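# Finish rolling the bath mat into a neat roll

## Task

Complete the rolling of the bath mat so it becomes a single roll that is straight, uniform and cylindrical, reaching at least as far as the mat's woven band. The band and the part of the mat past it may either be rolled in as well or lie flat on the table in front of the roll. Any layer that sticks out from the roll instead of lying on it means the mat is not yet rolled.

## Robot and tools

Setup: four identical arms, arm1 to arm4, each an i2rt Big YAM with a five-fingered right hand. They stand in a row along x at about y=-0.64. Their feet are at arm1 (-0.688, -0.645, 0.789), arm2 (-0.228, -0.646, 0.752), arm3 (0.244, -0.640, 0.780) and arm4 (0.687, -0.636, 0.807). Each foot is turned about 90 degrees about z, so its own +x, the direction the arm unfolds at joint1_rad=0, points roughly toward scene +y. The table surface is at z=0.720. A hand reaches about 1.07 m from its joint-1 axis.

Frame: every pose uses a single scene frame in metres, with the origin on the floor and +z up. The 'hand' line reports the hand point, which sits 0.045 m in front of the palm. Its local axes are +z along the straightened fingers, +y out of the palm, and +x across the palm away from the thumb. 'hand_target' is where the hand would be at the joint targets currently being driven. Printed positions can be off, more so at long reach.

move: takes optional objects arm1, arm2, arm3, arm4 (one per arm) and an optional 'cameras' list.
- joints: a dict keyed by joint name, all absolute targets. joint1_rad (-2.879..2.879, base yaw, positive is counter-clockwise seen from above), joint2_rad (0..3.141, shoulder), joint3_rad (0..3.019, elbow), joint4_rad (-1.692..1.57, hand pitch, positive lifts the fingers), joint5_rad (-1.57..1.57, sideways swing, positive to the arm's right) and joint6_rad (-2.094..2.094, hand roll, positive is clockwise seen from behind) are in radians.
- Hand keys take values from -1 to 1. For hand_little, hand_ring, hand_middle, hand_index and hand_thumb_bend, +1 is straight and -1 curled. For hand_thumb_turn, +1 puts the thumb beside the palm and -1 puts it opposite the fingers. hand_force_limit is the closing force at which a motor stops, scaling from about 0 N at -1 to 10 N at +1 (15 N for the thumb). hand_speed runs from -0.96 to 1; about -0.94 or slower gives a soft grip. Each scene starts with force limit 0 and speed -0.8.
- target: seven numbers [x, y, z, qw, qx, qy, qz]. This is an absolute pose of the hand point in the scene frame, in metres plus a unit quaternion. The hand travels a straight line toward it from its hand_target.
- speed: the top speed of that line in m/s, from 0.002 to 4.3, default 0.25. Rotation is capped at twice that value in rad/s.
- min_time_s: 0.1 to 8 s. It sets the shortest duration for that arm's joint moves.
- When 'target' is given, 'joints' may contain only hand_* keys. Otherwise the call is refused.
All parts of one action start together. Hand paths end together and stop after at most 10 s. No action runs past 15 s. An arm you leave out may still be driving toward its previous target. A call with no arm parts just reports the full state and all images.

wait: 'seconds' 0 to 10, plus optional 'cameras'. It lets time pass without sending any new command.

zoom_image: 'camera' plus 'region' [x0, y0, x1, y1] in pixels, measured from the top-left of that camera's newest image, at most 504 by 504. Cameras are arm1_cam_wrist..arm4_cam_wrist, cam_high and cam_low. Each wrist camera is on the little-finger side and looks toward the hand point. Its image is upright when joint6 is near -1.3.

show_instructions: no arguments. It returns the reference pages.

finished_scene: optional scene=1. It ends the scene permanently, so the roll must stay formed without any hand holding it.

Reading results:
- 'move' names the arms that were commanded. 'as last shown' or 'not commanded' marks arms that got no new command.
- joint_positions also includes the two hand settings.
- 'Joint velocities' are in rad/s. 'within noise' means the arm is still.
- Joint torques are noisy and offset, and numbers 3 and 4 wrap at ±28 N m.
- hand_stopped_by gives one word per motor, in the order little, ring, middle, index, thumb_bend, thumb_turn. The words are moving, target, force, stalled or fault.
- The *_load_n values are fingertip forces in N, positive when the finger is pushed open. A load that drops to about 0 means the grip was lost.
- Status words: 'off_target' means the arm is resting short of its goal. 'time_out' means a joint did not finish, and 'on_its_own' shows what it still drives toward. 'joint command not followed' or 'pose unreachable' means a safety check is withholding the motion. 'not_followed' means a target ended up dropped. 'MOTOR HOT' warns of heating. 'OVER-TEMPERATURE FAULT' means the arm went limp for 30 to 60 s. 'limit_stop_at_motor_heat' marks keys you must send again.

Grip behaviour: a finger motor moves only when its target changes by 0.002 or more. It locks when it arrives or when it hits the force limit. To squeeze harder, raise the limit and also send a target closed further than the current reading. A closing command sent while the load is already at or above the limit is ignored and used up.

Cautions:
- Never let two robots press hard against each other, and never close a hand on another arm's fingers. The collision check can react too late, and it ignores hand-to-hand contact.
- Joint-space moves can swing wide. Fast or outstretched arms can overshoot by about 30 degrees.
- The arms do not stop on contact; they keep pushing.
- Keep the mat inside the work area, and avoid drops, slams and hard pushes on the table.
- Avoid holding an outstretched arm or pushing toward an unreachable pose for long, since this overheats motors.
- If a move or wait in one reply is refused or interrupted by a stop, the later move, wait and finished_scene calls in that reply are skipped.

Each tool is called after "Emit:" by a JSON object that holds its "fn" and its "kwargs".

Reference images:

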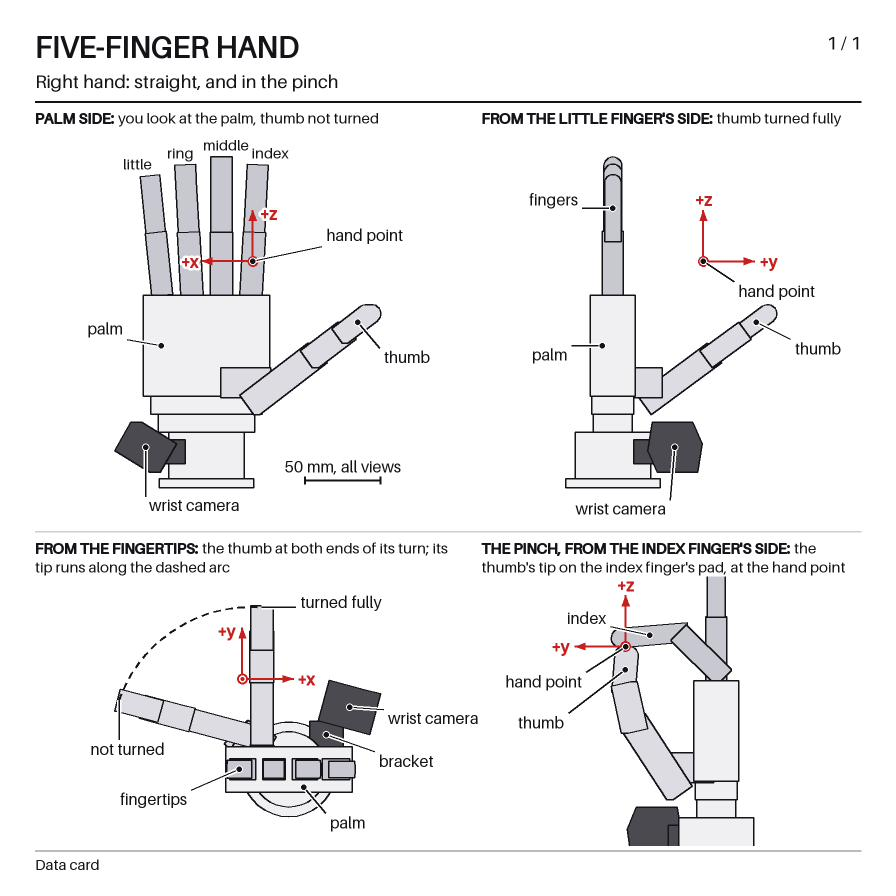

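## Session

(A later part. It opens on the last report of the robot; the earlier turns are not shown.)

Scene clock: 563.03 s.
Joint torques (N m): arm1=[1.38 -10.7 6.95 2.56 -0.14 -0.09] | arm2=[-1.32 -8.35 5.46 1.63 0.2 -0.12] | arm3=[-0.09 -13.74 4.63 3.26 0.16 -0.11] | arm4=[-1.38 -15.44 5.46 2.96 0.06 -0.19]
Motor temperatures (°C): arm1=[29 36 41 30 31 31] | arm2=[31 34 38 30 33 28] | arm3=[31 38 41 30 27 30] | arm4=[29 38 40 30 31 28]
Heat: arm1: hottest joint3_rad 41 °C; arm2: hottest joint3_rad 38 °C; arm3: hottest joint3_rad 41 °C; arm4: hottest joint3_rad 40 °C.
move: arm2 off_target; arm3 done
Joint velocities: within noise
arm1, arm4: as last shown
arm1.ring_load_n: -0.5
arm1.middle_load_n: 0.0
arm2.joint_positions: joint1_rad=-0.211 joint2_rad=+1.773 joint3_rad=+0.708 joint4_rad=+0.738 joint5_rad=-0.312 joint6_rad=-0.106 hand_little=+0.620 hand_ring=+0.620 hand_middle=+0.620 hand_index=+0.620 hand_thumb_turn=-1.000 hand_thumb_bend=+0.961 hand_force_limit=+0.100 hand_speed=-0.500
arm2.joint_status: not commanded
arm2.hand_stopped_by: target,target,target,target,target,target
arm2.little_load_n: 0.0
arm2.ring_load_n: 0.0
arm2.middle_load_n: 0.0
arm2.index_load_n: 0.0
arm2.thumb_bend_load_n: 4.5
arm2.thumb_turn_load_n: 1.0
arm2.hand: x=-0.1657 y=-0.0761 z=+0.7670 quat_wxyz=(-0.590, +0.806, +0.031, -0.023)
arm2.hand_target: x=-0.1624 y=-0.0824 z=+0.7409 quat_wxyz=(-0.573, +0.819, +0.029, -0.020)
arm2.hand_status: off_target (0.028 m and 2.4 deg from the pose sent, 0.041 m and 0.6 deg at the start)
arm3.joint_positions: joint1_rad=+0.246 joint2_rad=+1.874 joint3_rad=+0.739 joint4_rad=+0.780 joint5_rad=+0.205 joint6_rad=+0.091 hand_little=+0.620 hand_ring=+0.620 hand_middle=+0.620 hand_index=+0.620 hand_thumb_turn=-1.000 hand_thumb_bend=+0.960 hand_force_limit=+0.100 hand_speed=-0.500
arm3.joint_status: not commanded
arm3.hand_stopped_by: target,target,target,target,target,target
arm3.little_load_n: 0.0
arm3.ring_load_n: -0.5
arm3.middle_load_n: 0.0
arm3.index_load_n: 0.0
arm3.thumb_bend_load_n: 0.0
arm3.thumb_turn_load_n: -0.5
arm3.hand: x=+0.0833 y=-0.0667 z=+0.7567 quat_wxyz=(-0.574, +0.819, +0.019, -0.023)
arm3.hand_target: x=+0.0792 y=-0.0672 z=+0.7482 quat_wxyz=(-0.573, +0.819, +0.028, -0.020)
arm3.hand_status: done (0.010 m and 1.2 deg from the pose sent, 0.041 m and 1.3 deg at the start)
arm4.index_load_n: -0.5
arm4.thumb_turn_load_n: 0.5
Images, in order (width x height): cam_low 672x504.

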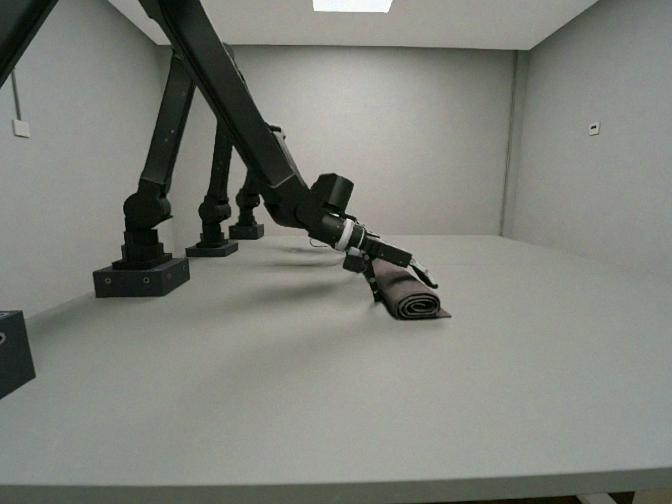

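Emit:
{"fn": "move", "kwargs": {"arm2": {"target": [-0.162, -0.096, 0.780, 0.5733, -0.8187, -0.0286, 0.0200], "speed": 0.12}}}

Emit:
{"fn": "move", "kwargs": {"arm2": {"target": [-0.162, -0.094, 0.744, 0.5733, -0.8187, -0.0286, 0.0200], "speed": 0.12}, "cameras": ["cam_low", "cam_high"]}}

Emit:
{"fn": "zoom_image", "kwargs": {"camera": "cam_high", "region": [160, 170, 330, 280]}}

Emit:
{"fn": "zoom_image", "kwargs": {"camera": "cam_high", "region": [320, 140, 490, 250]}}

Scene clock: 564.73 s.
Joint torques (N m): arm1=[2.2 -11.28 6.78 2.76 -0.12 -0.04] | arm2=[-1.14 -13.92 5.72 1.26 -0.17 -0.11] | arm3=[-0.15 -13.68 4.63 3.32 0.15 -0.11] | arm4=[-1.14 -15.44 5.68 2.88 0.13 -0.18]
Motor temperatures (°C): arm1=[29 36 40 30 31 31] | arm2=[31 34 38 30 33 28] | arm3=[31 38 40 30 27 30] | arm4=[29 38 39 30 31 28]
Heat: arm1: hottest joint3_rad 40 °C; arm2: hottest joint3_rad 38 °C; arm3: hottest joint3_rad 40 °C; arm4: hottest joint3_rad 39 °C.
move: arm2 done
Joint velocities: within noise
arm1, arm3, arm4: as last shown
arm1.ring_load_n: 0.0
arm2.joint_positions: joint1_rad=-0.217 joint2_rad=+1.696 joint3_rad=+0.680 joint4_rad=+0.639 joint5_rad=-0.312 joint6_rad=-0.113 hand_little=+0.620 hand_ring=+0.620 hand_middle=+0.620 hand_index=+0.620 hand_thumb_turn=-1.000 hand_thumb_bend=+0.960 hand_force_limit=+0.100 hand_speed=-0.500
arm2.joint_status: not commanded
arm2.hand_stopped_by: target,target,target,target,target,target
arm2.little_load_n: 0.0
arm2.ring_load_n: 0.0
arm2.middle_load_n: 0.0
arm2.index_load_n: 0.0
arm2.thumb_bend_load_n: 0.0
arm2.thumb_turn_load_n: 0.0
arm2.hand: x=-0.1669 y=-0.0948 z=+0.7754 quat_wxyz=(-0.571, +0.820, +0.027, -0.025)
arm2.hand_target: x=-0.1621 y=-0.0959 z=+0.7800 quat_wxyz=(-0.573, +0.819, +0.029, -0.020)
arm2.hand_status: done (0.007 m and 0.7 deg from the pose sent, 0.024 m and 2.5 deg at the start)
arm3.joint_positions: joint1_rad=+0.246 joint2_rad=+1.875 joint3_rad=+0.739 joint4_rad=+0.780 joint5_rad=+0.205 joint6_rad=+0.091 hand_little=+0.620 hand_ring=+0.620 hand_middle=+0.620 hand_index=+0.620 hand_thumb_turn=-1.000 hand_thumb_bend=+0.960 hand_force_limit=+0.100 hand_speed=-0.500
arm3.ring_load_n: 0.0
arm3.hand: x=+0.0833 y=-0.0667 z=+0.7565 quat_wxyz=(-0.573, +0.819, +0.019, -0.023)
arm3.hand_target: x=+0.0792 y=-0.0673 z=+0.7480 quat_wxyz=(-0.573, +0.819, +0.029, -0.020)
arm4.index_load_n: 0.0
pictures: none

Scene clock: 565.83 s.
Joint torques (N m): arm1=[2.67 -11.63 6.84 2.44 -0.2 -0.06] | arm2=[-1.38 -9.23 5.12 1.54 0.18 -0.17] | arm3=[-0.15 -13.74 4.64 3.33 0.16 -0.11] | arm4=[-1.08 -14.92 5.67 2.93 0.1 -0.17]
Motor temperatures (°C): arm1=[29 36 40 30 31 31] | arm2=[31 34 38 30 33 28] | arm3=[31 38 40 30 27 30] | arm4=[29 38 39 30 31 28]
Heat: arm1: hottest joint3_rad 40 °C; arm2: hottest joint3_rad 38 °C; arm3: hottest joint3_rad 40 °C; arm4: hottest joint3_rad 39 °C.
move: arm2 off_target
Joint velocities: within noise
arm1, arm3, arm4: as last shown
arm1.hand_target: x=-0.4004 y=-0.1027 z=+0.7534 quat_wxyz=(-0.573, +0.819, +0.029, -0.020)
arm2.joint_positions: joint1_rad=-0.217 joint2_rad=+1.752 joint3_rad=+0.676 joint4_rad=+0.742 joint5_rad=-0.318 joint6_rad=-0.111 hand_little=+0.620 hand_ring=+0.620 hand_middle=+0.620 hand_index=+0.620 hand_thumb_turn=-1.000 hand_thumb_bend=+0.961 hand_force_limit=+0.100 hand_speed=-0.500
arm2.joint_status: not commanded
arm2.hand_stopped_by: target,target,target,target,target,target
arm2.little_load_n: -0.5
arm2.ring_load_n: 0.0
arm2.middle_load_n: 0.0
arm2.index_load_n: -0.5
arm2.thumb_bend_load_n: 2.5
arm2.thumb_turn_load_n: 0.5
arm2.hand: x=-0.1664 y=-0.0884 z=+0.7664 quat_wxyz=(-0.588, +0.808, +0.032, -0.023)
arm2.hand_target: x=-0.1623 y=-0.0949 z=+0.7446 quat_wxyz=(-0.573, +0.819, +0.029, -0.020)
arm2.hand_status: off_target (0.023 m and 2.1 deg from the pose sent, 0.032 m and 0.7 deg at the start)
arm4.thumb_turn_load_n: 0.0
pictures: cam_high, cam_low
Images, in order (width x height): cam_high 672x504, cam_low 672x504.

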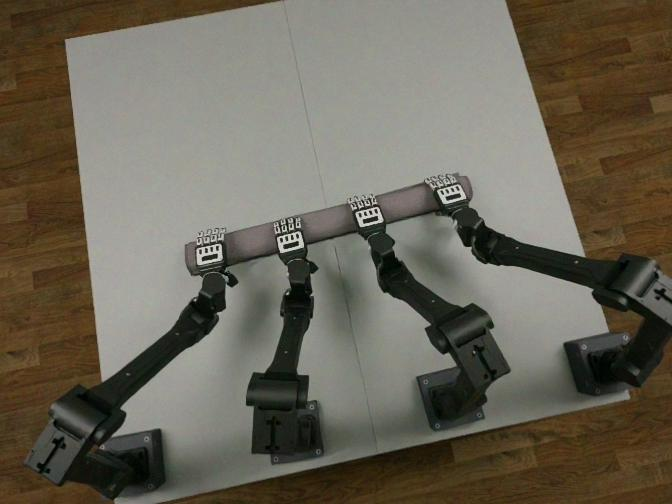

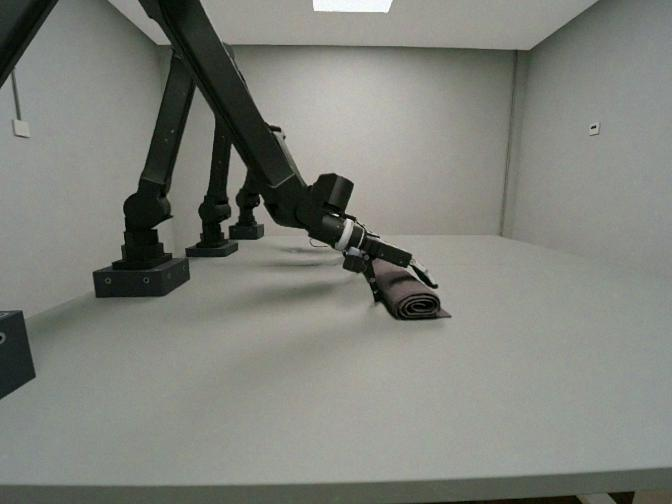

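Scaled by 2.965 from the camera's image (finer frame: 960x720).

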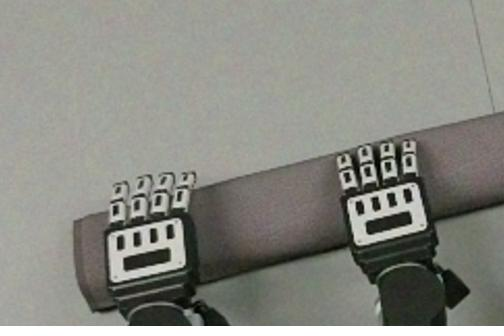

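Scaled by 2.965 from the camera's image (finer frame: 960x720).

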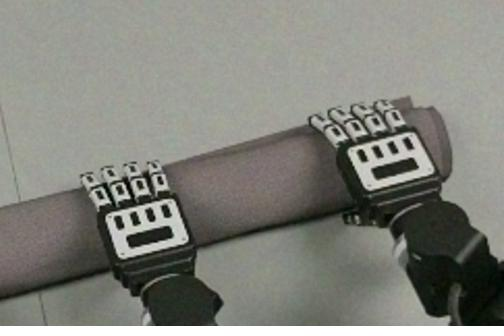

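Emit:
{"fn": "move", "kwargs": {"arm2": {"target": [-0.160, -0.108, 0.780, 0.5733, -0.8187, -0.0286, 0.0200], "speed": 0.12}}}

Emit:
{"fn": "move", "kwargs": {"arm2": {"target": [-0.160, -0.107, 0.742, 0.5733, -0.8187, -0.0286, 0.0200], "speed": 0.12}, "cameras": ["cam_low", "arm2_cam_wrist", "arm1_cam_wrist"]}}

Scene clock: 567.50 s.
Joint torques (N m): arm1=[2.73 -11.28 6.94 2.56 -0.21 -0.06] | arm2=[-1.26 -12.92 5.48 1.32 -0.19 -0.12] | arm3=[-0.09 -13.63 4.63 3.33 0.16 -0.11] | arm4=[-1.38 -15.85 5.68 2.88 0.11 -0.19]
Motor temperatures (°C): arm1=[29 36 40 30 31 31] | arm2=[31 34 38 30 33 28] | arm3=[31 38 40 30 27 30] | arm4=[29 38 39 30 31 28]
Heat: arm1: hottest joint3_rad 40 °C; arm2: hottest joint3_rad 38 °C; arm3: hottest joint3_rad 40 °C; arm4: hottest joint3_rad 39 °C.
move: arm2 done
Joint velocities: within noise
arm1, arm3, arm4: as last shown
arm1.hand: x=-0.3933 y=-0.1042 z=+0.7717 quat_wxyz=(-0.581, +0.814, +0.032, -0.011)
arm2.joint_positions: joint1_rad=-0.231 joint2_rad=+1.676 joint3_rad=+0.650 joint4_rad=+0.647 joint5_rad=-0.324 joint6_rad=-0.118 hand_little=+0.620 hand_ring=+0.620 hand_middle=+0.620 hand_index=+0.620 hand_thumb_turn=-1.000 hand_thumb_bend=+0.960 hand_force_limit=+0.100 hand_speed=-0.500
arm2.joint_status: not commanded
arm2.hand_stopped_by: target,target,target,target,target,target
arm2.little_load_n: 0.0
arm2.ring_load_n: 0.0
arm2.middle_load_n: 0.0
arm2.index_load_n: 0.0
arm2.thumb_bend_load_n: 0.0
arm2.thumb_turn_load_n: 0.0
arm2.hand: x=-0.1639 y=-0.1065 z=+0.7758 quat_wxyz=(-0.571, +0.820, +0.026, -0.025)
arm2.hand_target: x=-0.1600 y=-0.1079 z=+0.7801 quat_wxyz=(-0.573, +0.819, +0.028, -0.020)
arm2.hand_status: done (0.006 m and 0.7 deg from the pose sent, 0.025 m and 2.1 deg at the start)
arm3.middle_load_n: -0.5
pictures: none

Scene clock: 568.63 s.
Joint torques (N m): arm1=[2.78 -11.93 6.84 2.84 -0.14 -0.06] | arm2=[-0.97 -7.77 5.48 1.87 0.25 -0.13] | arm3=[-0.15 -13.68 4.64 3.36 0.16 -0.11] | arm4=[-1.08 -15.62 5.63 3.02 0.1 -0.17]
Motor temperatures (°C): arm1=[29 36 40 30 31 31] | arm2=[31 34 38 30 33 28] | arm3=[31 38 40 30 27 30] | arm4=[29 38 39 30 31 28]
Heat: arm1: hottest joint3_rad 40 °C; arm2: hottest joint3_rad 38 °C; arm3: hottest joint3_rad 40 °C; arm4: hottest joint3_rad 39 °C.
move: arm2 off_target
Joint velocities: within noise
arm1, arm3, arm4: as last shown
arm1.little_load_n: -0.5
arm2.joint_positions: joint1_rad=-0.233 joint2_rad=+1.731 joint3_rad=+0.636 joint4_rad=+0.761 joint5_rad=-0.332 joint6_rad=-0.114 hand_little=+0.620 hand_ring=+0.620 hand_middle=+0.620 hand_index=+0.620 hand_thumb_turn=-1.000 hand_thumb_bend=+0.962 hand_force_limit=+0.100 hand_speed=-0.500
arm2.joint_status: not commanded
arm2.hand_stopped_by: target,target,target,target,target,target
arm2.little_load_n: -0.5
arm2.ring_load_n: 0.0
arm2.middle_load_n: 0.0
arm2.index_load_n: 0.0
arm2.thumb_bend_load_n: 5.5
arm2.thumb_turn_load_n: 0.5
arm2.hand: x=-0.1633 y=-0.1034 z=+0.7662 quat_wxyz=(-0.589, +0.807, +0.030, -0.023)
arm2.hand_target: x=-0.1604 y=-0.1082 z=+0.7428 quat_wxyz=(-0.573, +0.819, +0.029, -0.020)
arm2.hand_status: off_target (0.025 m and 2.2 deg from the pose sent, 0.034 m and 0.7 deg at the start)
arm3.middle_load_n: 0.0
pictures: arm1_cam_wrist, arm2_cam_wrist, cam_low
Images, in order (width x height): arm1_cam_wrist 672x504, arm2_cam_wrist 672x504, cam_low 672x504.

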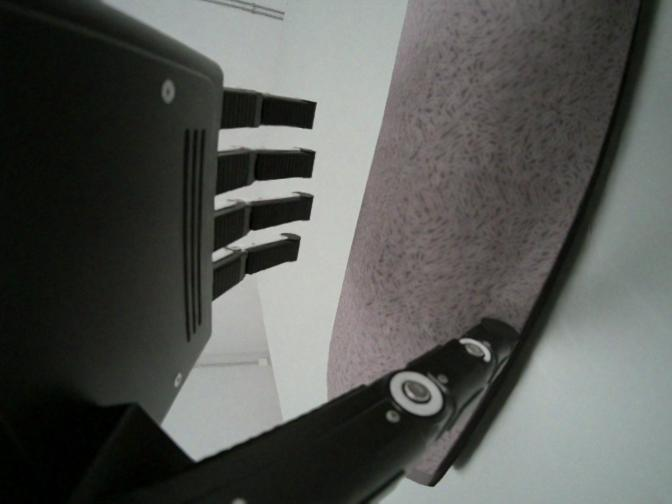

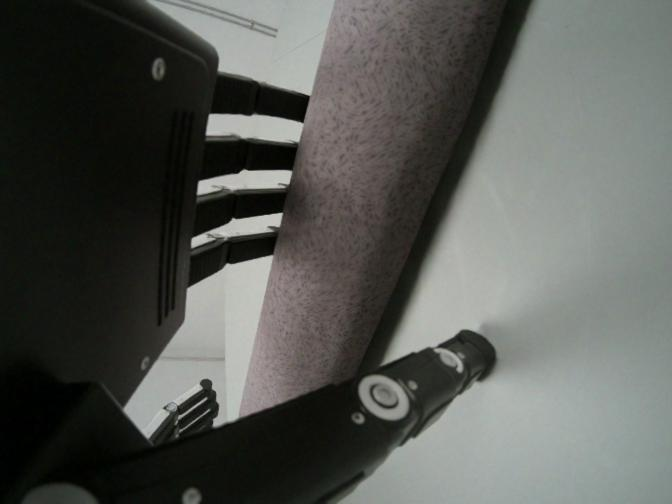

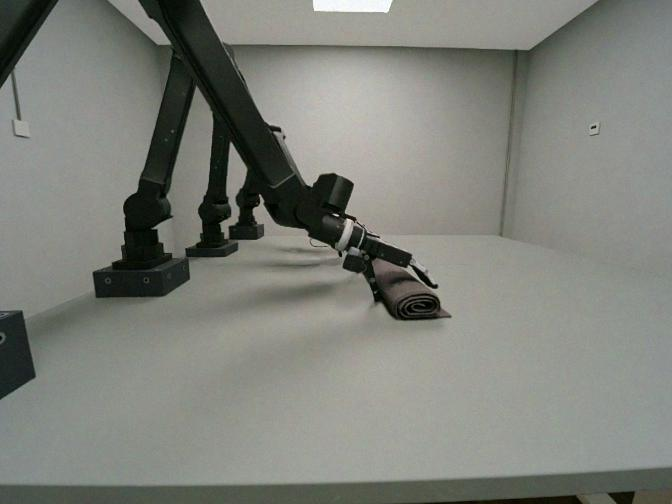

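Emit:
{"fn": "move", "kwargs": {"arm1": {"target": [-0.400, -0.120, 0.785, 0.5733, -0.8187, -0.0286, 0.0200], "speed": 0.12}, "arm2": {"target": [-0.162, -0.082, 0.795, 0.5733, -0.8187, -0.0286, 0.0200], "speed": 0.12}}}

Emit:
{"fn": "move", "kwargs": {"arm1": {"target": [-0.400, -0.116, 0.751, 0.5733, -0.8187, -0.0286, 0.0200], "speed": 0.12}, "arm2": {"target": [-0.162, -0.080, 0.762, 0.5733, -0.8187, -0.0286, 0.0200], "speed": 0.12}, "cameras": ["arm1_cam_wrist", "arm2_cam_wrist", "arm3_cam_wrist", "arm4_cam_wrist"]}}

Scene clock: 570.67 s.
Joint torques (N m): arm1=[0.5 -13.86 5.86 1.83 -0.4 -0.17] | arm2=[-0.09 -14.62 9.14 1.16 0.04 -0.03] | arm3=[-0.09 -13.63 4.63 3.33 0.16 -0.1] | arm4=[-0.79 -15.44 5.85 2.91 0.06 -0.19]
Motor temperatures (°C): arm1=[29 36 40 30 31 31] | arm2=[31 34 38 30 33 28] | arm3=[31 38 40 30 27 30] | arm4=[29 38 39 31 31 28]
Heat: arm1: hottest joint3_rad 40 °C; arm2: hottest joint3_rad 38 °C; arm3: hottest joint3_rad 40 °C; arm4: hottest joint3_rad 39 °C.
move: arm1 done; arm2 off_target
Joint velocities: within noise
arm1.joint_positions: joint1_rad=-0.688 joint2_rad=+1.900 joint3_rad=+0.948 joint4_rad=+0.491 joint5_rad=-0.739 joint6_rad=-0.331 hand_little=+0.620 hand_ring=+0.620 hand_middle=+0.620 hand_index=+0.620 hand_thumb_turn=-1.000 hand_thumb_bend=+0.960 hand_force_limit=+0.100 hand_speed=-0.500
arm1.joint_status: not commanded
arm1.hand_stopped_by: target,target,target,target,target,target
arm1.little_load_n: 0.0
arm1.ring_load_n: 0.0
arm1.middle_load_n: 0.0
arm1.index_load_n: 0.0
arm1.thumb_bend_load_n: 0.0
arm1.thumb_turn_load_n: 0.0
arm1.hand: x=-0.4011 y=-0.1121 z=+0.7907 quat_wxyz=(-0.579, +0.815, +0.032, -0.018)
arm1.hand_target: x=-0.4000 y=-0.1199 z=+0.7851 quat_wxyz=(-0.573, +0.819, +0.029, -0.020)
arm1.hand_status: done (0.010 m and 0.9 deg from the pose sent, 0.022 m and 1.5 deg at the start)
arm2.joint_positions: joint1_rad=-0.224 joint2_rad=+1.678 joint3_rad=+0.688 joint4_rad=+0.578 joint5_rad=-0.308 joint6_rad=-0.114 hand_little=+0.620 hand_ring=+0.620 hand_middle=+0.620 hand_index=+0.620 hand_thumb_turn=-1.000 hand_thumb_bend=+0.960 hand_force_limit=+0.100 hand_speed=-0.500
arm2.joint_status: not commanded
arm2.hand_stopped_by: target,target,target,target,target,target
arm2.little_load_n: 0.0
arm2.ring_load_n: 0.0
arm2.middle_load_n: 0.0
arm2.index_load_n: 0.0
arm2.thumb_bend_load_n: 0.0
arm2.thumb_turn_load_n: 0.0
arm2.hand: x=-0.1630 y=-0.0990 z=+0.7750 quat_wxyz=(-0.557, +0.830, +0.020, -0.025)
arm2.hand_target: x=-0.1622 y=-0.0828 z=+0.7953 quat_wxyz=(-0.573, +0.819, +0.028, -0.020)
arm2.hand_status: off_target (0.026 m and 2.6 deg from the pose sent, 0.036 m and 2.2 deg at the start)
arm3, arm4: as last shown
arm4.little_load_n: -0.5
pictures: none

Scene clock: 571.87 s.
Joint torques (N m): arm1=[0.56 -11.81 6.01 2.55 -0.34 -0.13] | arm2=[0.15 -10.17 7.86 1.83 0.11 -0.09] | arm3=[-0.15 -13.63 4.64 3.32 0.15 -0.11] | arm4=[-1.61 -15.44 5.7 2.91 0.05 -0.17]
Motor temperatures (°C): arm1=[29 36 40 30 31 31] | arm2=[31 34 38 30 33 28] | arm3=[31 38 40 30 27 30] | arm4=[29 38 39 31 31 28]
Heat: arm1: hottest joint3_rad 40 °C; arm2: hottest joint3_rad 38 °C; arm3: hottest joint3_rad 40 °C; arm4: hottest joint3_rad 39 °C.
move: arm1 off_target; arm2 off_target
Joint velocities: within noise
arm1.joint_positions: joint1_rad=-0.688 joint2_rad=+1.966 joint3_rad=+0.948 joint4_rad=+0.548 joint5_rad=-0.739 joint6_rad=-0.331 hand_little=+0.620 hand_ring=+0.620 hand_middle=+0.620 hand_index=+0.620 hand_thumb_turn=-1.000 hand_thumb_bend=+0.960 hand_force_limit=+0.100 hand_speed=-0.500
arm1.joint_status: not commanded
arm1.hand_stopped_by: target,target,target,target,target,target
arm1.little_load_n: 0.0
arm1.ring_load_n: 0.0
arm1.middle_load_n: 0.0
arm1.index_load_n: 0.0
arm1.thumb_bend_load_n: 0.0
arm1.thumb_turn_load_n: 0.0
arm1.hand: x=-0.4015 y=-0.1126 z=+0.7621 quat_wxyz=(-0.576, +0.817, +0.031, -0.021)
arm1.hand_target: x=-0.4001 y=-0.1162 z=+0.7513 quat_wxyz=(-0.573, +0.819, +0.029, -0.020)
arm1.hand_status: off_target (0.012 m and 0.5 deg from the pose sent, 0.040 m and 0.9 deg at the start)
arm2.joint_positions: joint1_rad=-0.223 joint2_rad=+1.735 joint3_rad=+0.691 joint4_rad=+0.667 joint5_rad=-0.309 joint6_rad=-0.114 hand_little=+0.620 hand_ring=+0.620 hand_middle=+0.620 hand_index=+0.620 hand_thumb_turn=-1.000 hand_thumb_bend=+0.960 hand_force_limit=+0.100 hand_speed=-0.500
arm2.joint_status: not commanded
arm2.hand_stopped_by: target,target,target,target,target,target
arm2.little_load_n: 0.0
arm2.ring_load_n: 0.0
arm2.middle_load_n: 0.0
arm2.index_load_n: 0.0
arm2.thumb_bend_load_n: 1.5
arm2.thumb_turn_load_n: 0.5
arm2.hand: x=-0.1615 y=-0.0902 z=+0.7651 quat_wxyz=(-0.571, +0.820, +0.024, -0.022)
arm2.hand_target: x=-0.1622 y=-0.0804 z=+0.7622 quat_wxyz=(-0.573, +0.819, +0.029, -0.020)
arm2.hand_status: off_target (0.011 m and 0.6 deg from the pose sent, 0.023 m and 2.5 deg at the start)
arm3: as last shown
arm3.thumb_turn_load_n: 0.0
arm4.joint_positions: joint1_rad=+0.638 joint2_rad=+2.062 joint3_rad=+1.084 joint4_rad=+0.565 joint5_rad=+0.533 joint6_rad=+0.232 hand_little=+0.620 hand_ring=+0.620 hand_middle=+0.620 hand_index=+0.620 hand_thumb_turn=-1.000 hand_thumb_bend=+0.960 hand_force_limit=+0.100 hand_speed=-0.500
arm4.joint_status: not commanded
arm4.hand_stopped_by: target,target,target,target,target,target
arm4.little_load_n: 0.0
arm4.ring_load_n: 0.0
arm4.middle_load_n: 0.0
arm4.index_load_n: 0.0
arm4.thumb_bend_load_n: 0.0
arm4.thumb_turn_load_n: 0.0
arm4.hand: x=+0.3152 y=-0.0462 z=+0.7712 quat_wxyz=(-0.573, +0.819, +0.027, -0.025)
arm4.hand_target: x=+0.3190 y=-0.0423 z=+0.7622 quat_wxyz=(-0.573, +0.819, +0.029, -0.020)
arm4.hand_status: not commanded
Images, in order (width x height): arm1_cam_wrist 672x504, arm2_cam_wrist 672x504, arm3_cam_wrist 672x504, arm4_cam_wrist 672x504.

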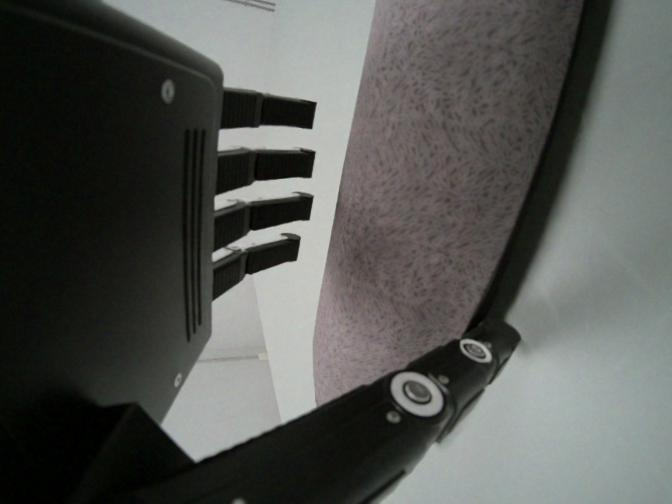

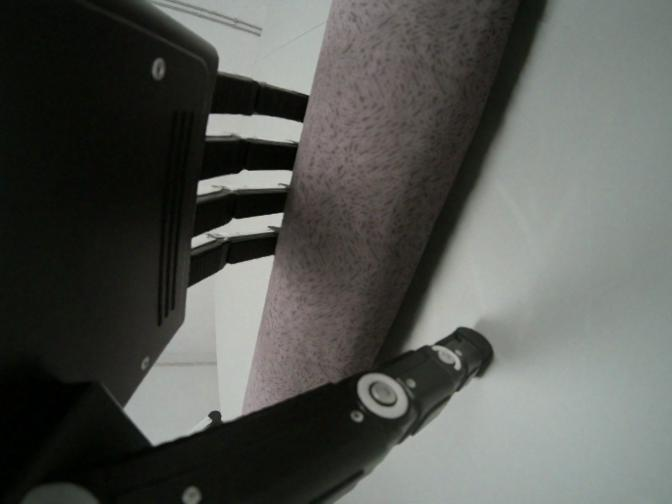

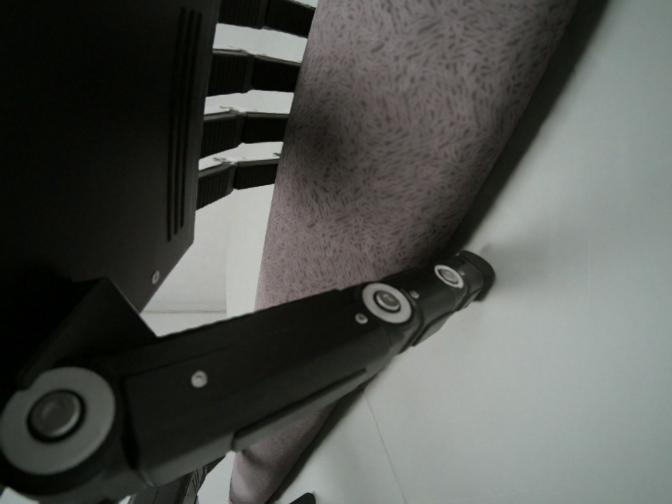

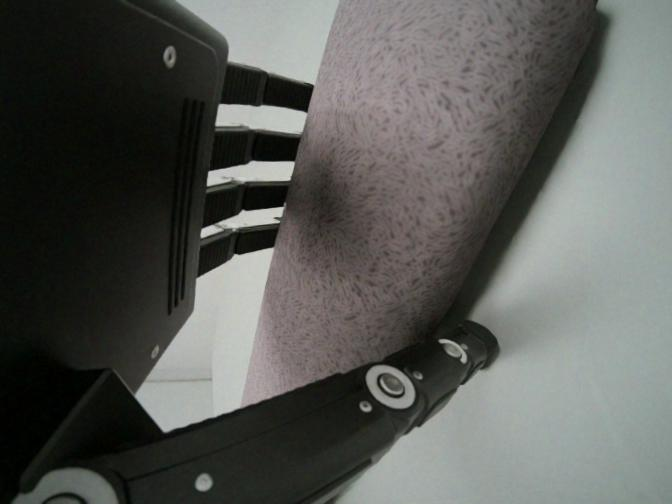

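Emit:
{"fn": "move", "kwargs": {"arm1": {"joints": {"hand_little": 0.42, "hand_ring": 0.42, "hand_middle": 0.42, "hand_index": 0.42, "hand_thumb_bend": 0.55, "hand_speed": -0.7}}, "arm2": {"joints": {"hand_little": 0.42, "hand_ring": 0.42, "hand_middle": 0.42, "hand_index": 0.42, "hand_thumb_bend": 0.55, "hand_speed": -0.7}}, "arm3": {"joints": {"hand_little": 0.42, "hand_ring": 0.42, "hand_middle": 0.42, "hand_index": 0.42, "hand_thumb_bend": 0.55, "hand_speed": -0.7}}, "arm4": {"joints": {"hand_little": 0.42, "hand_ring": 0.42, "hand_middle": 0.42, "hand_index": 0.42, "hand_thumb_bend": 0.55, "hand_speed": -0.7}}}}

Emit:
{"fn": "move", "kwargs": {"arm1": {"target": [-0.400, -0.107, 0.738, 0.5733, -0.8187, -0.0286, 0.0200], "speed": 0.05}, "arm2": {"target": [-0.162, -0.078, 0.748, 0.5733, -0.8187, -0.0286, 0.0200], "speed": 0.05}, "arm3": {"target": [0.080, -0.059, 0.738, 0.5733, -0.8187, -0.0286, 0.0200], "speed": 0.05}, "arm4": {"target": [0.319, -0.044, 0.750, 0.5733, -0.8187, -0.0286, 0.0200], "speed": 0.05}, "cameras": ["cam_low", "arm1_cam_wrist", "arm2_cam_wrist", "arm3_cam_wrist", "arm4_cam_wrist"]}}

Emit:
{"fn": "zoom_image", "kwargs": {"camera": "cam_low", "region": [360, 240, 500, 340]}}

Scene clock: 573.80 s.
Joint torques (N m): arm1=[0.91 -13.1 6.15 2.62 -0.32 -0.12] | arm2=[0.67 -12.28 6.27 1.31 0.04 0.01] | arm3=[-0.09 -14.1 4.6 3.08 0.13 -0.11] | arm4=[-1.55 -15.62 5.79 2.81 0.08 -0.21]
Motor temperatures (°C): arm1=[29 36 40 30 31 31] | arm2=[31 34 37 30 33 28] | arm3=[31 38 39 30 27 30] | arm4=[29 38 39 31 31 28]
Heat: arm1: hottest joint3_rad 40 °C; arm2: hottest joint3_rad 37 °C; arm3: hottest joint3_rad 39 °C; arm4: hottest joint3_rad 39 °C.
move: arm1 done; arm2 done; arm3 done; arm4 done
Joint velocities: within noise
arm1.joint_positions: joint1_rad=-0.688 joint2_rad=+1.966 joint3_rad=+0.948 joint4_rad=+0.548 joint5_rad=-0.739 joint6_rad=-0.331 hand_little=+0.420 hand_ring=+0.420 hand_middle=+0.420 hand_index=+0.420 hand_thumb_turn=-1.000 hand_thumb_bend=+0.551 hand_force_limit=+0.100 hand_speed=-0.700
arm1.joint_status: all done
arm1.hand_stopped_by: target,target,target,target,target,target
arm1.little_load_n: 0.0
arm1.ring_load_n: 0.0
arm1.middle_load_n: 0.5
arm1.index_load_n: 0.0
arm1.thumb_bend_load_n: 1.5
arm1.thumb_turn_load_n: 1.0
arm1.hand: x=-0.4015 y=-0.1126 z=+0.7621 quat_wxyz=(-0.576, +0.817, +0.031, -0.021)
arm1.hand_target: x=-0.4001 y=-0.1162 z=+0.7513 quat_wxyz=(-0.573, +0.819, +0.029, -0.020)
arm1.hand_status: not commanded
arm2.joint_positions: joint1_rad=-0.222 joint2_rad=+1.741 joint3_rad=+0.707 joint4_rad=+0.679 joint5_rad=-0.307 joint6_rad=-0.114 hand_little=+0.420 hand_ring=+0.420 hand_middle=+0.421 hand_index=+0.420 hand_thumb_turn=-1.000 hand_thumb_bend=+0.551 hand_force_limit=+0.100 hand_speed=-0.700
arm2.joint_status: all done
arm2.hand_stopped_by: target,target,target,target,target,target
arm2.little_load_n: 0.0
arm2.ring_load_n: 0.0
arm2.middle_load_n: 4.5
arm2.index_load_n: 0.0
arm2.thumb_bend_load_n: 1.5
arm2.thumb_turn_load_n: 1.0
arm2.hand: x=-0.1594 y=-0.0817 z=+0.7707 quat_wxyz=(-0.579, +0.814, +0.026, -0.018)
arm2.hand_target: x=-0.1621 y=-0.0804 z=+0.7621 quat_wxyz=(-0.573, +0.819, +0.029, -0.020)
arm2.hand_status: not commanded
arm3.joint_positions: joint1_rad=+0.246 joint2_rad=+1.879 joint3_rad=+0.739 joint4_rad=+0.786 joint5_rad=+0.206 joint6_rad=+0.091 hand_little=+0.420 hand_ring=+0.420 hand_middle=+0.420 hand_index=+0.420 hand_thumb_turn=-1.000 hand_thumb_bend=+0.551 hand_force_limit=+0.100 hand_speed=-0.700
arm3.joint_status: all done
arm3.hand_stopped_by: target,target,target,target,target,target
arm3.little_load_n: 0.0
arm3.ring_load_n: 0.5
arm3.middle_load_n: 0.5
arm3.index_load_n: 1.0
arm3.thumb_bend_load_n: 2.0
arm3.thumb_turn_load_n: 0.0
arm3.hand: x=+0.0833 y=-0.0664 z=+0.7556 quat_wxyz=(-0.574, +0.818, +0.019, -0.023)
arm3.hand_target: x=+0.0792 y=-0.0673 z=+0.7481 quat_wxyz=(-0.573, +0.819, +0.029, -0.020)
arm3.hand_status: not commanded
arm4.joint_positions: joint1_rad=+0.637 joint2_rad=+2.064 joint3_rad=+1.084 joint4_rad=+0.565 joint5_rad=+0.533 joint6_rad=+0.232 hand_little=+0.420 hand_ring=+0.420 hand_middle=+0.420 hand_index=+0.420 hand_thumb_turn=-1.000 hand_thumb_bend=+0.551 hand_force_limit=+0.100 hand_speed=-0.700
arm4.joint_status: all done
arm4.hand_stopped_by: target,target,target,target,target,target
arm4.little_load_n: 0.0
arm4.ring_load_n: 0.0
arm4.middle_load_n: 2.0
arm4.index_load_n: 0.0
arm4.thumb_bend_load_n: 1.5
arm4.thumb_turn_load_n: 0.0
arm4.hand: x=+0.3157 y=-0.0464 z=+0.7696 quat_wxyz=(-0.572, +0.819, +0.028, -0.024)
arm4.hand_target: x=+0.3190 y=-0.0423 z=+0.7622 quat_wxyz=(-0.573, +0.819, +0.029, -0.020)
arm4.hand_status: not commanded
pictures: none

Scene clock: 574.80 s.
Joint torques (N m): arm1=[1.03 -10.99 7.45 2.3 0.11 -0.06] | arm2=[-1.55 -10.46 6.38 0.99 0.16 -0.08] | arm3=[-0.79 -12.16 6 2.67 -0.04 -0.11] | arm4=[-1.32 -14.21 5.26 2.82 0.08 -0.11]
Motor temperatures (°C): arm1=[29 36 40 30 31 31] | arm2=[31 34 37 30 33 28] | arm3=[31 38 39 30 27 30] | arm4=[29 38 39 31 31 28]
Heat: arm1: hottest joint3_rad 40 °C; arm2: hottest joint3_rad 37 °C; arm3: hottest joint3_rad 39 °C; arm4: hottest joint3_rad 39 °C.
move: arm1 off_target; arm2 off_target; arm3 off_target; arm4 off_target
Joint velocities: within noise
arm1.joint_positions: joint1_rad=-0.688 joint2_rad=+1.984 joint3_rad=+0.948 joint4_rad=+0.582 joint5_rad=-0.739 joint6_rad=-0.326 hand_little=+0.420 hand_ring=+0.420 hand_middle=+0.420 hand_index=+0.420 hand_thumb_turn=-1.000 hand_thumb_bend=+0.551 hand_force_limit=+0.100 hand_speed=-0.700
arm1.joint_status: not commanded
arm1.hand_stopped_by: target,target,target,target,target,target
arm1.little_load_n: 0.0
arm1.ring_load_n: 0.0
arm1.middle_load_n: 2.0
arm1.index_load_n: 0.0
arm1.thumb_bend_load_n: 1.5
arm1.thumb_turn_load_n: 1.5
arm1.hand: x=-0.4002 y=-0.1108 z=+0.7575 quat_wxyz=(-0.581, +0.813, +0.032, -0.018)
arm1.hand_target: x=-0.4004 y=-0.1079 z=+0.7385 quat_wxyz=(-0.573, +0.819, +0.029, -0.020)
arm1.hand_status: off_target (0.020 m and 1.1 deg from the pose sent, 0.025 m and 0.5 deg at the start)
arm2.joint_positions: joint1_rad=-0.222 joint2_rad=+1.767 joint3_rad=+0.707 joint4_rad=+0.726 joint5_rad=-0.307 joint6_rad=-0.114 hand_little=+0.420 hand_ring=+0.420 hand_middle=+0.421 hand_index=+0.420 hand_thumb_turn=-1.000 hand_thumb_bend=+0.552 hand_force_limit=+0.100 hand_speed=-0.700
arm2.joint_status: not commanded
arm2.hand_stopped_by: target,target,target,target,target,target
arm2.little_load_n: 0.0
arm2.ring_load_n: 0.0
arm2.middle_load_n: 5.5
arm2.index_load_n: 0.0
arm2.thumb_bend_load_n: 2.0
arm2.thumb_turn_load_n: 0.0
arm2.hand: x=-0.1584 y=-0.0779 z=+0.7673 quat_wxyz=(-0.588, +0.808, +0.028, -0.016)
arm2.hand_target: x=-0.1621 y=-0.0789 z=+0.7484 quat_wxyz=(-0.573, +0.819, +0.029, -0.020)
arm2.hand_status: off_target (0.020 m and 2.1 deg from the pose sent, 0.023 m and 0.9 deg at the start)
arm3.joint_positions: joint1_rad=+0.246 joint2_rad=+1.895 joint3_rad=+0.739 joint4_rad=+0.814 joint5_rad=+0.204 joint6_rad=+0.089 hand_little=+0.420 hand_ring=+0.420 hand_middle=+0.420 hand_index=+0.420 hand_thumb_turn=-1.000 hand_thumb_bend=+0.551 hand_force_limit=+0.100 hand_speed=-0.700
arm3.joint_status: not commanded
arm3.hand_stopped_by: target,target,target,target,target,target
arm3.little_load_n: 0.0
arm3.ring_load_n: 1.0
arm3.middle_load_n: 1.0
arm3.index_load_n: 1.0
arm3.thumb_bend_load_n: 1.5
arm3.thumb_turn_load_n: 0.0
arm3.hand: x=+0.0827 y=-0.0651 z=+0.7526 quat_wxyz=(-0.579, +0.815, +0.019, -0.024)
arm3.hand_target: x=+0.0803 y=-0.0598 z=+0.7383 quat_wxyz=(-0.573, +0.819, +0.028, -0.020)
arm3.hand_status: off_target (0.016 m and 1.4 deg from the pose sent, 0.019 m and 1.2 deg at the start)
arm4.joint_positions: joint1_rad=+0.637 joint2_rad=+2.076 joint3_rad=+1.084 joint4_rad=+0.595 joint5_rad=+0.536 joint6_rad=+0.231 hand_little=+0.420 hand_ring=+0.420 hand_middle=+0.420 hand_index=+0.420 hand_thumb_turn=-1.000 hand_thumb_bend=+0.551 hand_force_limit=+0.100 hand_speed=-0.700
arm4.joint_status: not commanded
arm4.hand_stopped_by: target,target,target,target,target,target
arm4.little_load_n: 0.0
arm4.ring_load_n: 0.5
arm4.middle_load_n: 2.0
arm4.index_load_n: 0.0
arm4.thumb_bend_load_n: 1.5
arm4.thumb_turn_load_n: 0.0
arm4.hand: x=+0.3147 y=-0.0442 z=+0.7681 quat_wxyz=(-0.579, +0.815, +0.024, -0.027)
arm4.hand_target: x=+0.3192 y=-0.0446 z=+0.7503 quat_wxyz=(-0.573, +0.819, +0.029, -0.020)
arm4.hand_status: off_target (0.019 m and 1.2 deg from the pose sent, 0.020 m and 0.5 deg at the start)
pictures: arm1_cam_wrist, arm2_cam_wrist, arm3_cam_wrist, arm4_cam_wrist, cam_low
Images, in order (width x height): arm1_cam_wrist 672x504, arm2_cam_wrist 672x504, arm3_cam_wrist 672x504, arm4_cam_wrist 672x504, cam_low 672x504.

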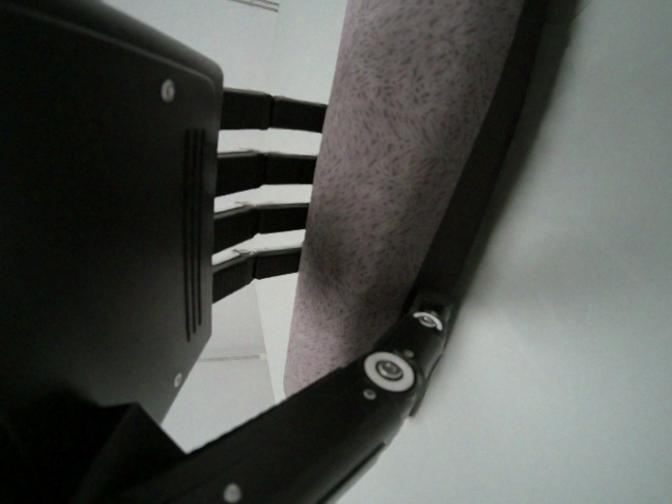

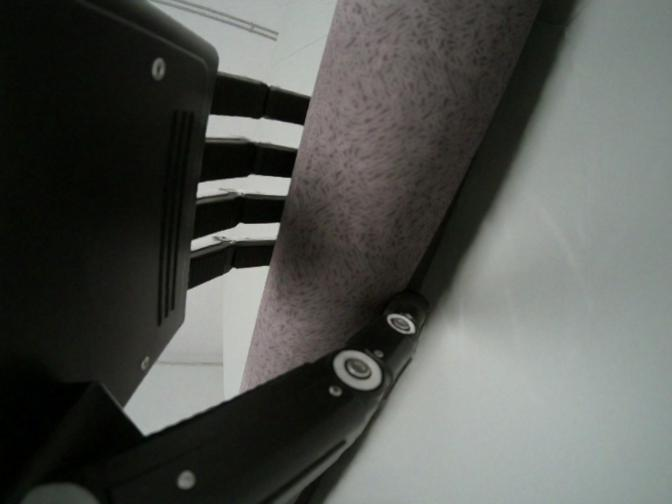

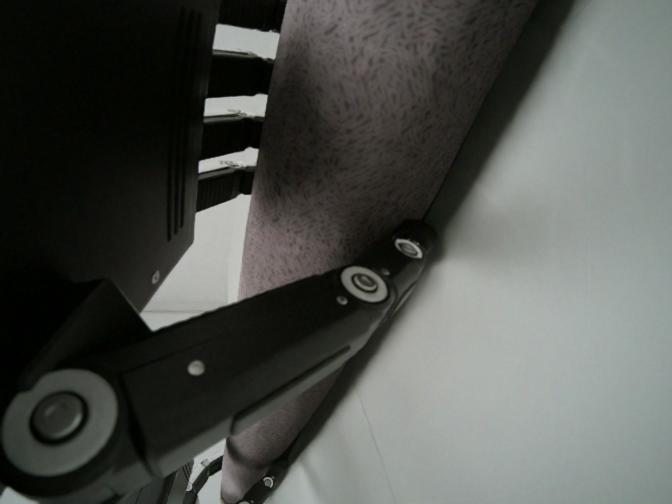

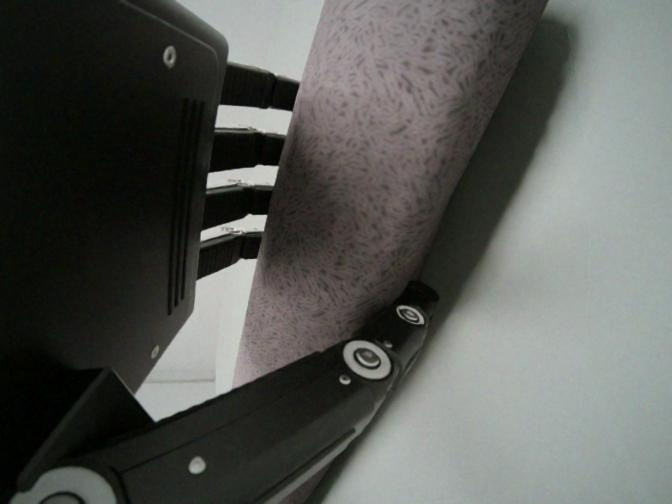

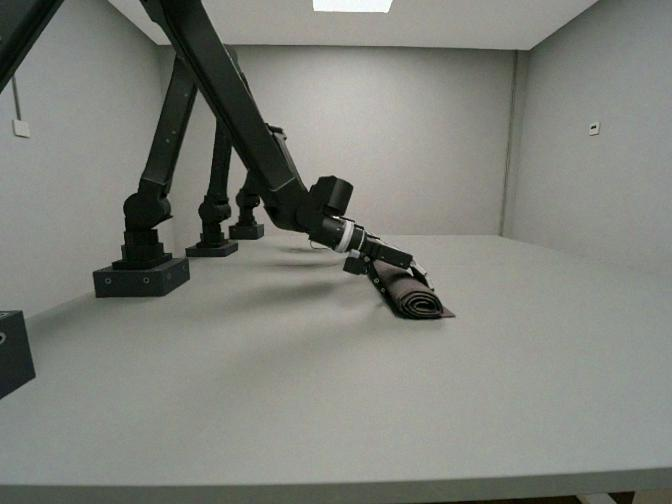

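Scaled by 3.600 from the camera's image (finer frame: 960x720).

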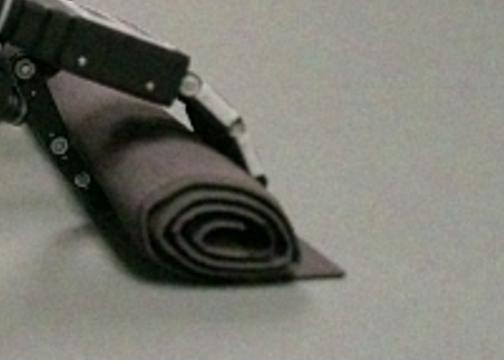

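Emit:
{"fn": "move", "kwargs": {"arm1": {"target": [-0.400, -0.107, 0.730, 0.5733, -0.8187, -0.0286, 0.0200], "speed": 0.05, "joints": {"hand_little": 0.37, "hand_ring": 0.37, "hand_middle": 0.37, "hand_index": 0.37, "hand_thumb_bend": 0.45, "hand_speed": -0.72}}, "arm2": {"target": [-0.162, -0.080, 0.735, 0.5733, -0.8187, -0.0286, 0.0200], "speed": 0.05, "joints": {"hand_little": 0.37, "hand_ring": 0.37, "hand_middle": 0.37, "hand_index": 0.37, "hand_thumb_bend": 0.45, "hand_speed": -0.72}}, "arm3": {"target": [0.080, -0.059, 0.730, 0.5733, -0.8187, -0.0286, 0.0200], "speed": 0.05, "joints": {"hand_little": 0.37, "hand_ring": 0.37, "hand_middle": 0.37, "hand_index": 0.37, "hand_thumb_bend": 0.45, "hand_speed": -0.72}}, "arm4": {"target": [0.319, -0.044, 0.735, 0.5733, -0.8187, -0.0286, 0.0200], "speed": 0.05, "joints": {"hand_little": 0.37, "hand_ring": 0.37, "hand_middle": 0.37, "hand_index": 0.37, "hand_thumb_bend": 0.45, "hand_speed": -0.72}}, "cameras": ["cam_low"]}}

Emit:
{"fn": "zoom_image", "kwargs": {"camera": "cam_low", "region": [360, 240, 500, 340]}}

Scene clock: 576.27 s.
Joint torques (N m): arm1=[1.32 -11.11 7.94 2.41 0.05 -0.12] | arm2=[-0.03 -9.41 5.35 0.83 0.2 -0.07] | arm3=[-0.79 -11.4 5.75 2.41 -0.04 -0.1] | arm4=[-0.85 -13.98 5.31 2.41 -0.13 -0.13]
Motor temperatures (°C): arm1=[29 36 40 30 31 31] | arm2=[31 34 37 30 33 28] | arm3=[31 38 39 30 27 30] | arm4=[29 38 38 31 31 28]
Heat: arm1: hottest joint3_rad 40 °C; arm2: hottest joint3_rad 37 °C; arm3: hottest joint3_rad 39 °C; arm4: hottest joint2_rad 38 °C.
move: arm1 off_target; arm2 off_target; arm3 off_target; arm4 off_target
Joint velocities: within noise
arm1.joint_positions: joint1_rad=-0.687 joint2_rad=+1.991 joint3_rad=+0.948 joint4_rad=+0.609 joint5_rad=-0.739 joint6_rad=-0.320 hand_little=+0.370 hand_ring=+0.370 hand_middle=+0.374 hand_index=+0.370 hand_thumb_turn=-1.000 hand_thumb_bend=+0.451 hand_force_limit=+0.100 hand_speed=-0.720
arm1.joint_status: all done
arm1.hand_stopped_by: target,target,force,target,target,target
arm1.little_load_n: 0.0
arm1.ring_load_n: 0.0
arm1.middle_load_n: 3.0
arm1.index_load_n: 1.0
arm1.thumb_bend_load_n: 1.0
arm1.thumb_turn_load_n: 1.5
arm1.hand: x=-0.3993 y=-0.1083 z=+0.7577 quat_wxyz=(-0.586, +0.809, +0.034, -0.015)
arm1.hand_target: x=-0.4009 y=-0.1084 z=+0.7309 quat_wxyz=(-0.573, +0.819, +0.029, -0.020)
arm1.hand_status: off_target (0.028 m and 2.0 deg from the pose sent, 0.028 m and 1.1 deg at the start)
arm2.joint_positions: joint1_rad=-0.222 joint2_rad=+1.789 joint3_rad=+0.708 joint4_rad=+0.776 joint5_rad=-0.310 joint6_rad=-0.114 hand_little=+0.370 hand_ring=+0.370 hand_middle=+0.399 hand_index=+0.371 hand_thumb_turn=-1.000 hand_thumb_bend=+0.452 hand_force_limit=+0.100 hand_speed=-0.720
arm2.joint_status: hand_middle off_target (ended at +0.399, target +0.370); the others done
arm2.hand_stopped_by: target,target,force,target,target,target
arm2.little_load_n: 0.0
arm2.ring_load_n: 0.0
arm2.middle_load_n: 3.5
arm2.index_load_n: 2.0
arm2.thumb_bend_load_n: 2.0
arm2.thumb_turn_load_n: 0.0
arm2.hand: x=-0.1578 y=-0.0734 z=+0.7661 quat_wxyz=(-0.599, +0.800, +0.031, -0.014)
arm2.hand_target: x=-0.1622 y=-0.0817 z=+0.7361 quat_wxyz=(-0.573, +0.819, +0.029, -0.020)
arm2.hand_status: off_target (0.032 m and 3.7 deg from the pose sent, 0.033 m and 2.1 deg at the start)
arm3.joint_positions: joint1_rad=+0.246 joint2_rad=+1.908 joint3_rad=+0.742 joint4_rad=+0.843 joint5_rad=+0.203 joint6_rad=+0.088 hand_little=+0.370 hand_ring=+0.370 hand_middle=+0.371 hand_index=+0.370 hand_thumb_turn=-1.000 hand_thumb_bend=+0.452 hand_force_limit=+0.100 hand_speed=-0.720
arm3.joint_status: all done
arm3.hand_stopped_by: target,target,target,target,target,target
arm3.little_load_n: 1.0
arm3.ring_load_n: 1.5
arm3.middle_load_n: 5.0
arm3.index_load_n: 1.5
arm3.thumb_bend_load_n: 3.0
arm3.thumb_turn_load_n: 0.5
arm3.hand: x=+0.0817 y=-0.0619 z=+0.7529 quat_wxyz=(-0.586, +0.810, +0.018, -0.026)
arm3.hand_target: x=+0.0805 y=-0.0604 z=+0.7305 quat_wxyz=(-0.573, +0.819, +0.029, -0.020)
arm3.hand_status: off_target (0.023 m and 2.2 deg from the pose sent, 0.023 m and 1.4 deg at the start)
arm4.joint_positions: joint1_rad=+0.637 joint2_rad=+2.091 joint3_rad=+1.084 joint4_rad=+0.638 joint5_rad=+0.539 joint6_rad=+0.230 hand_little=+0.370 hand_ring=+0.370 hand_middle=+0.371 hand_index=+0.370 hand_thumb_turn=-1.000 hand_thumb_bend=+0.452 hand_force_limit=+0.100 hand_speed=-0.720
arm4.joint_status: all done
arm4.hand_stopped_by: target,target,target,target,target,target
arm4.little_load_n: 0.5
arm4.ring_load_n: 0.5
arm4.middle_load_n: 3.0
arm4.index_load_n: 0.5
arm4.thumb_bend_load_n: 2.0
arm4.thumb_turn_load_n: 0.0
arm4.hand: x=+0.3132 y=-0.0410 z=+0.7677 quat_wxyz=(-0.588, +0.808, +0.019, -0.032)
arm4.hand_target: x=+0.3197 y=-0.0455 z=+0.7360 quat_wxyz=(-0.573, +0.819, +0.029, -0.020)
arm4.hand_status: off_target (0.033 m and 2.7 deg from the pose sent, 0.033 m and 1.2 deg at the start)
Images, in order (width x height): cam_low 672x504.

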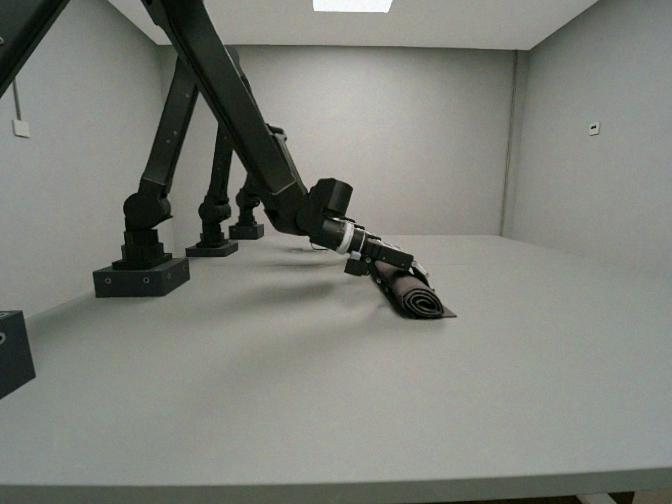

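Scaled by 3.600 from the camera's image (finer frame: 960x720).

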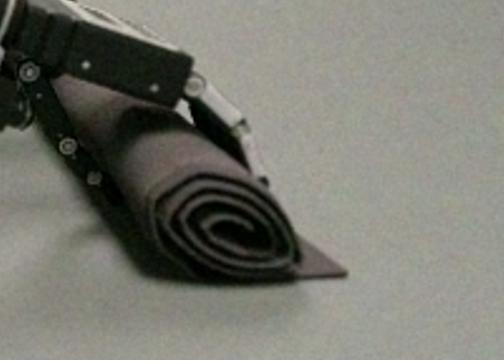

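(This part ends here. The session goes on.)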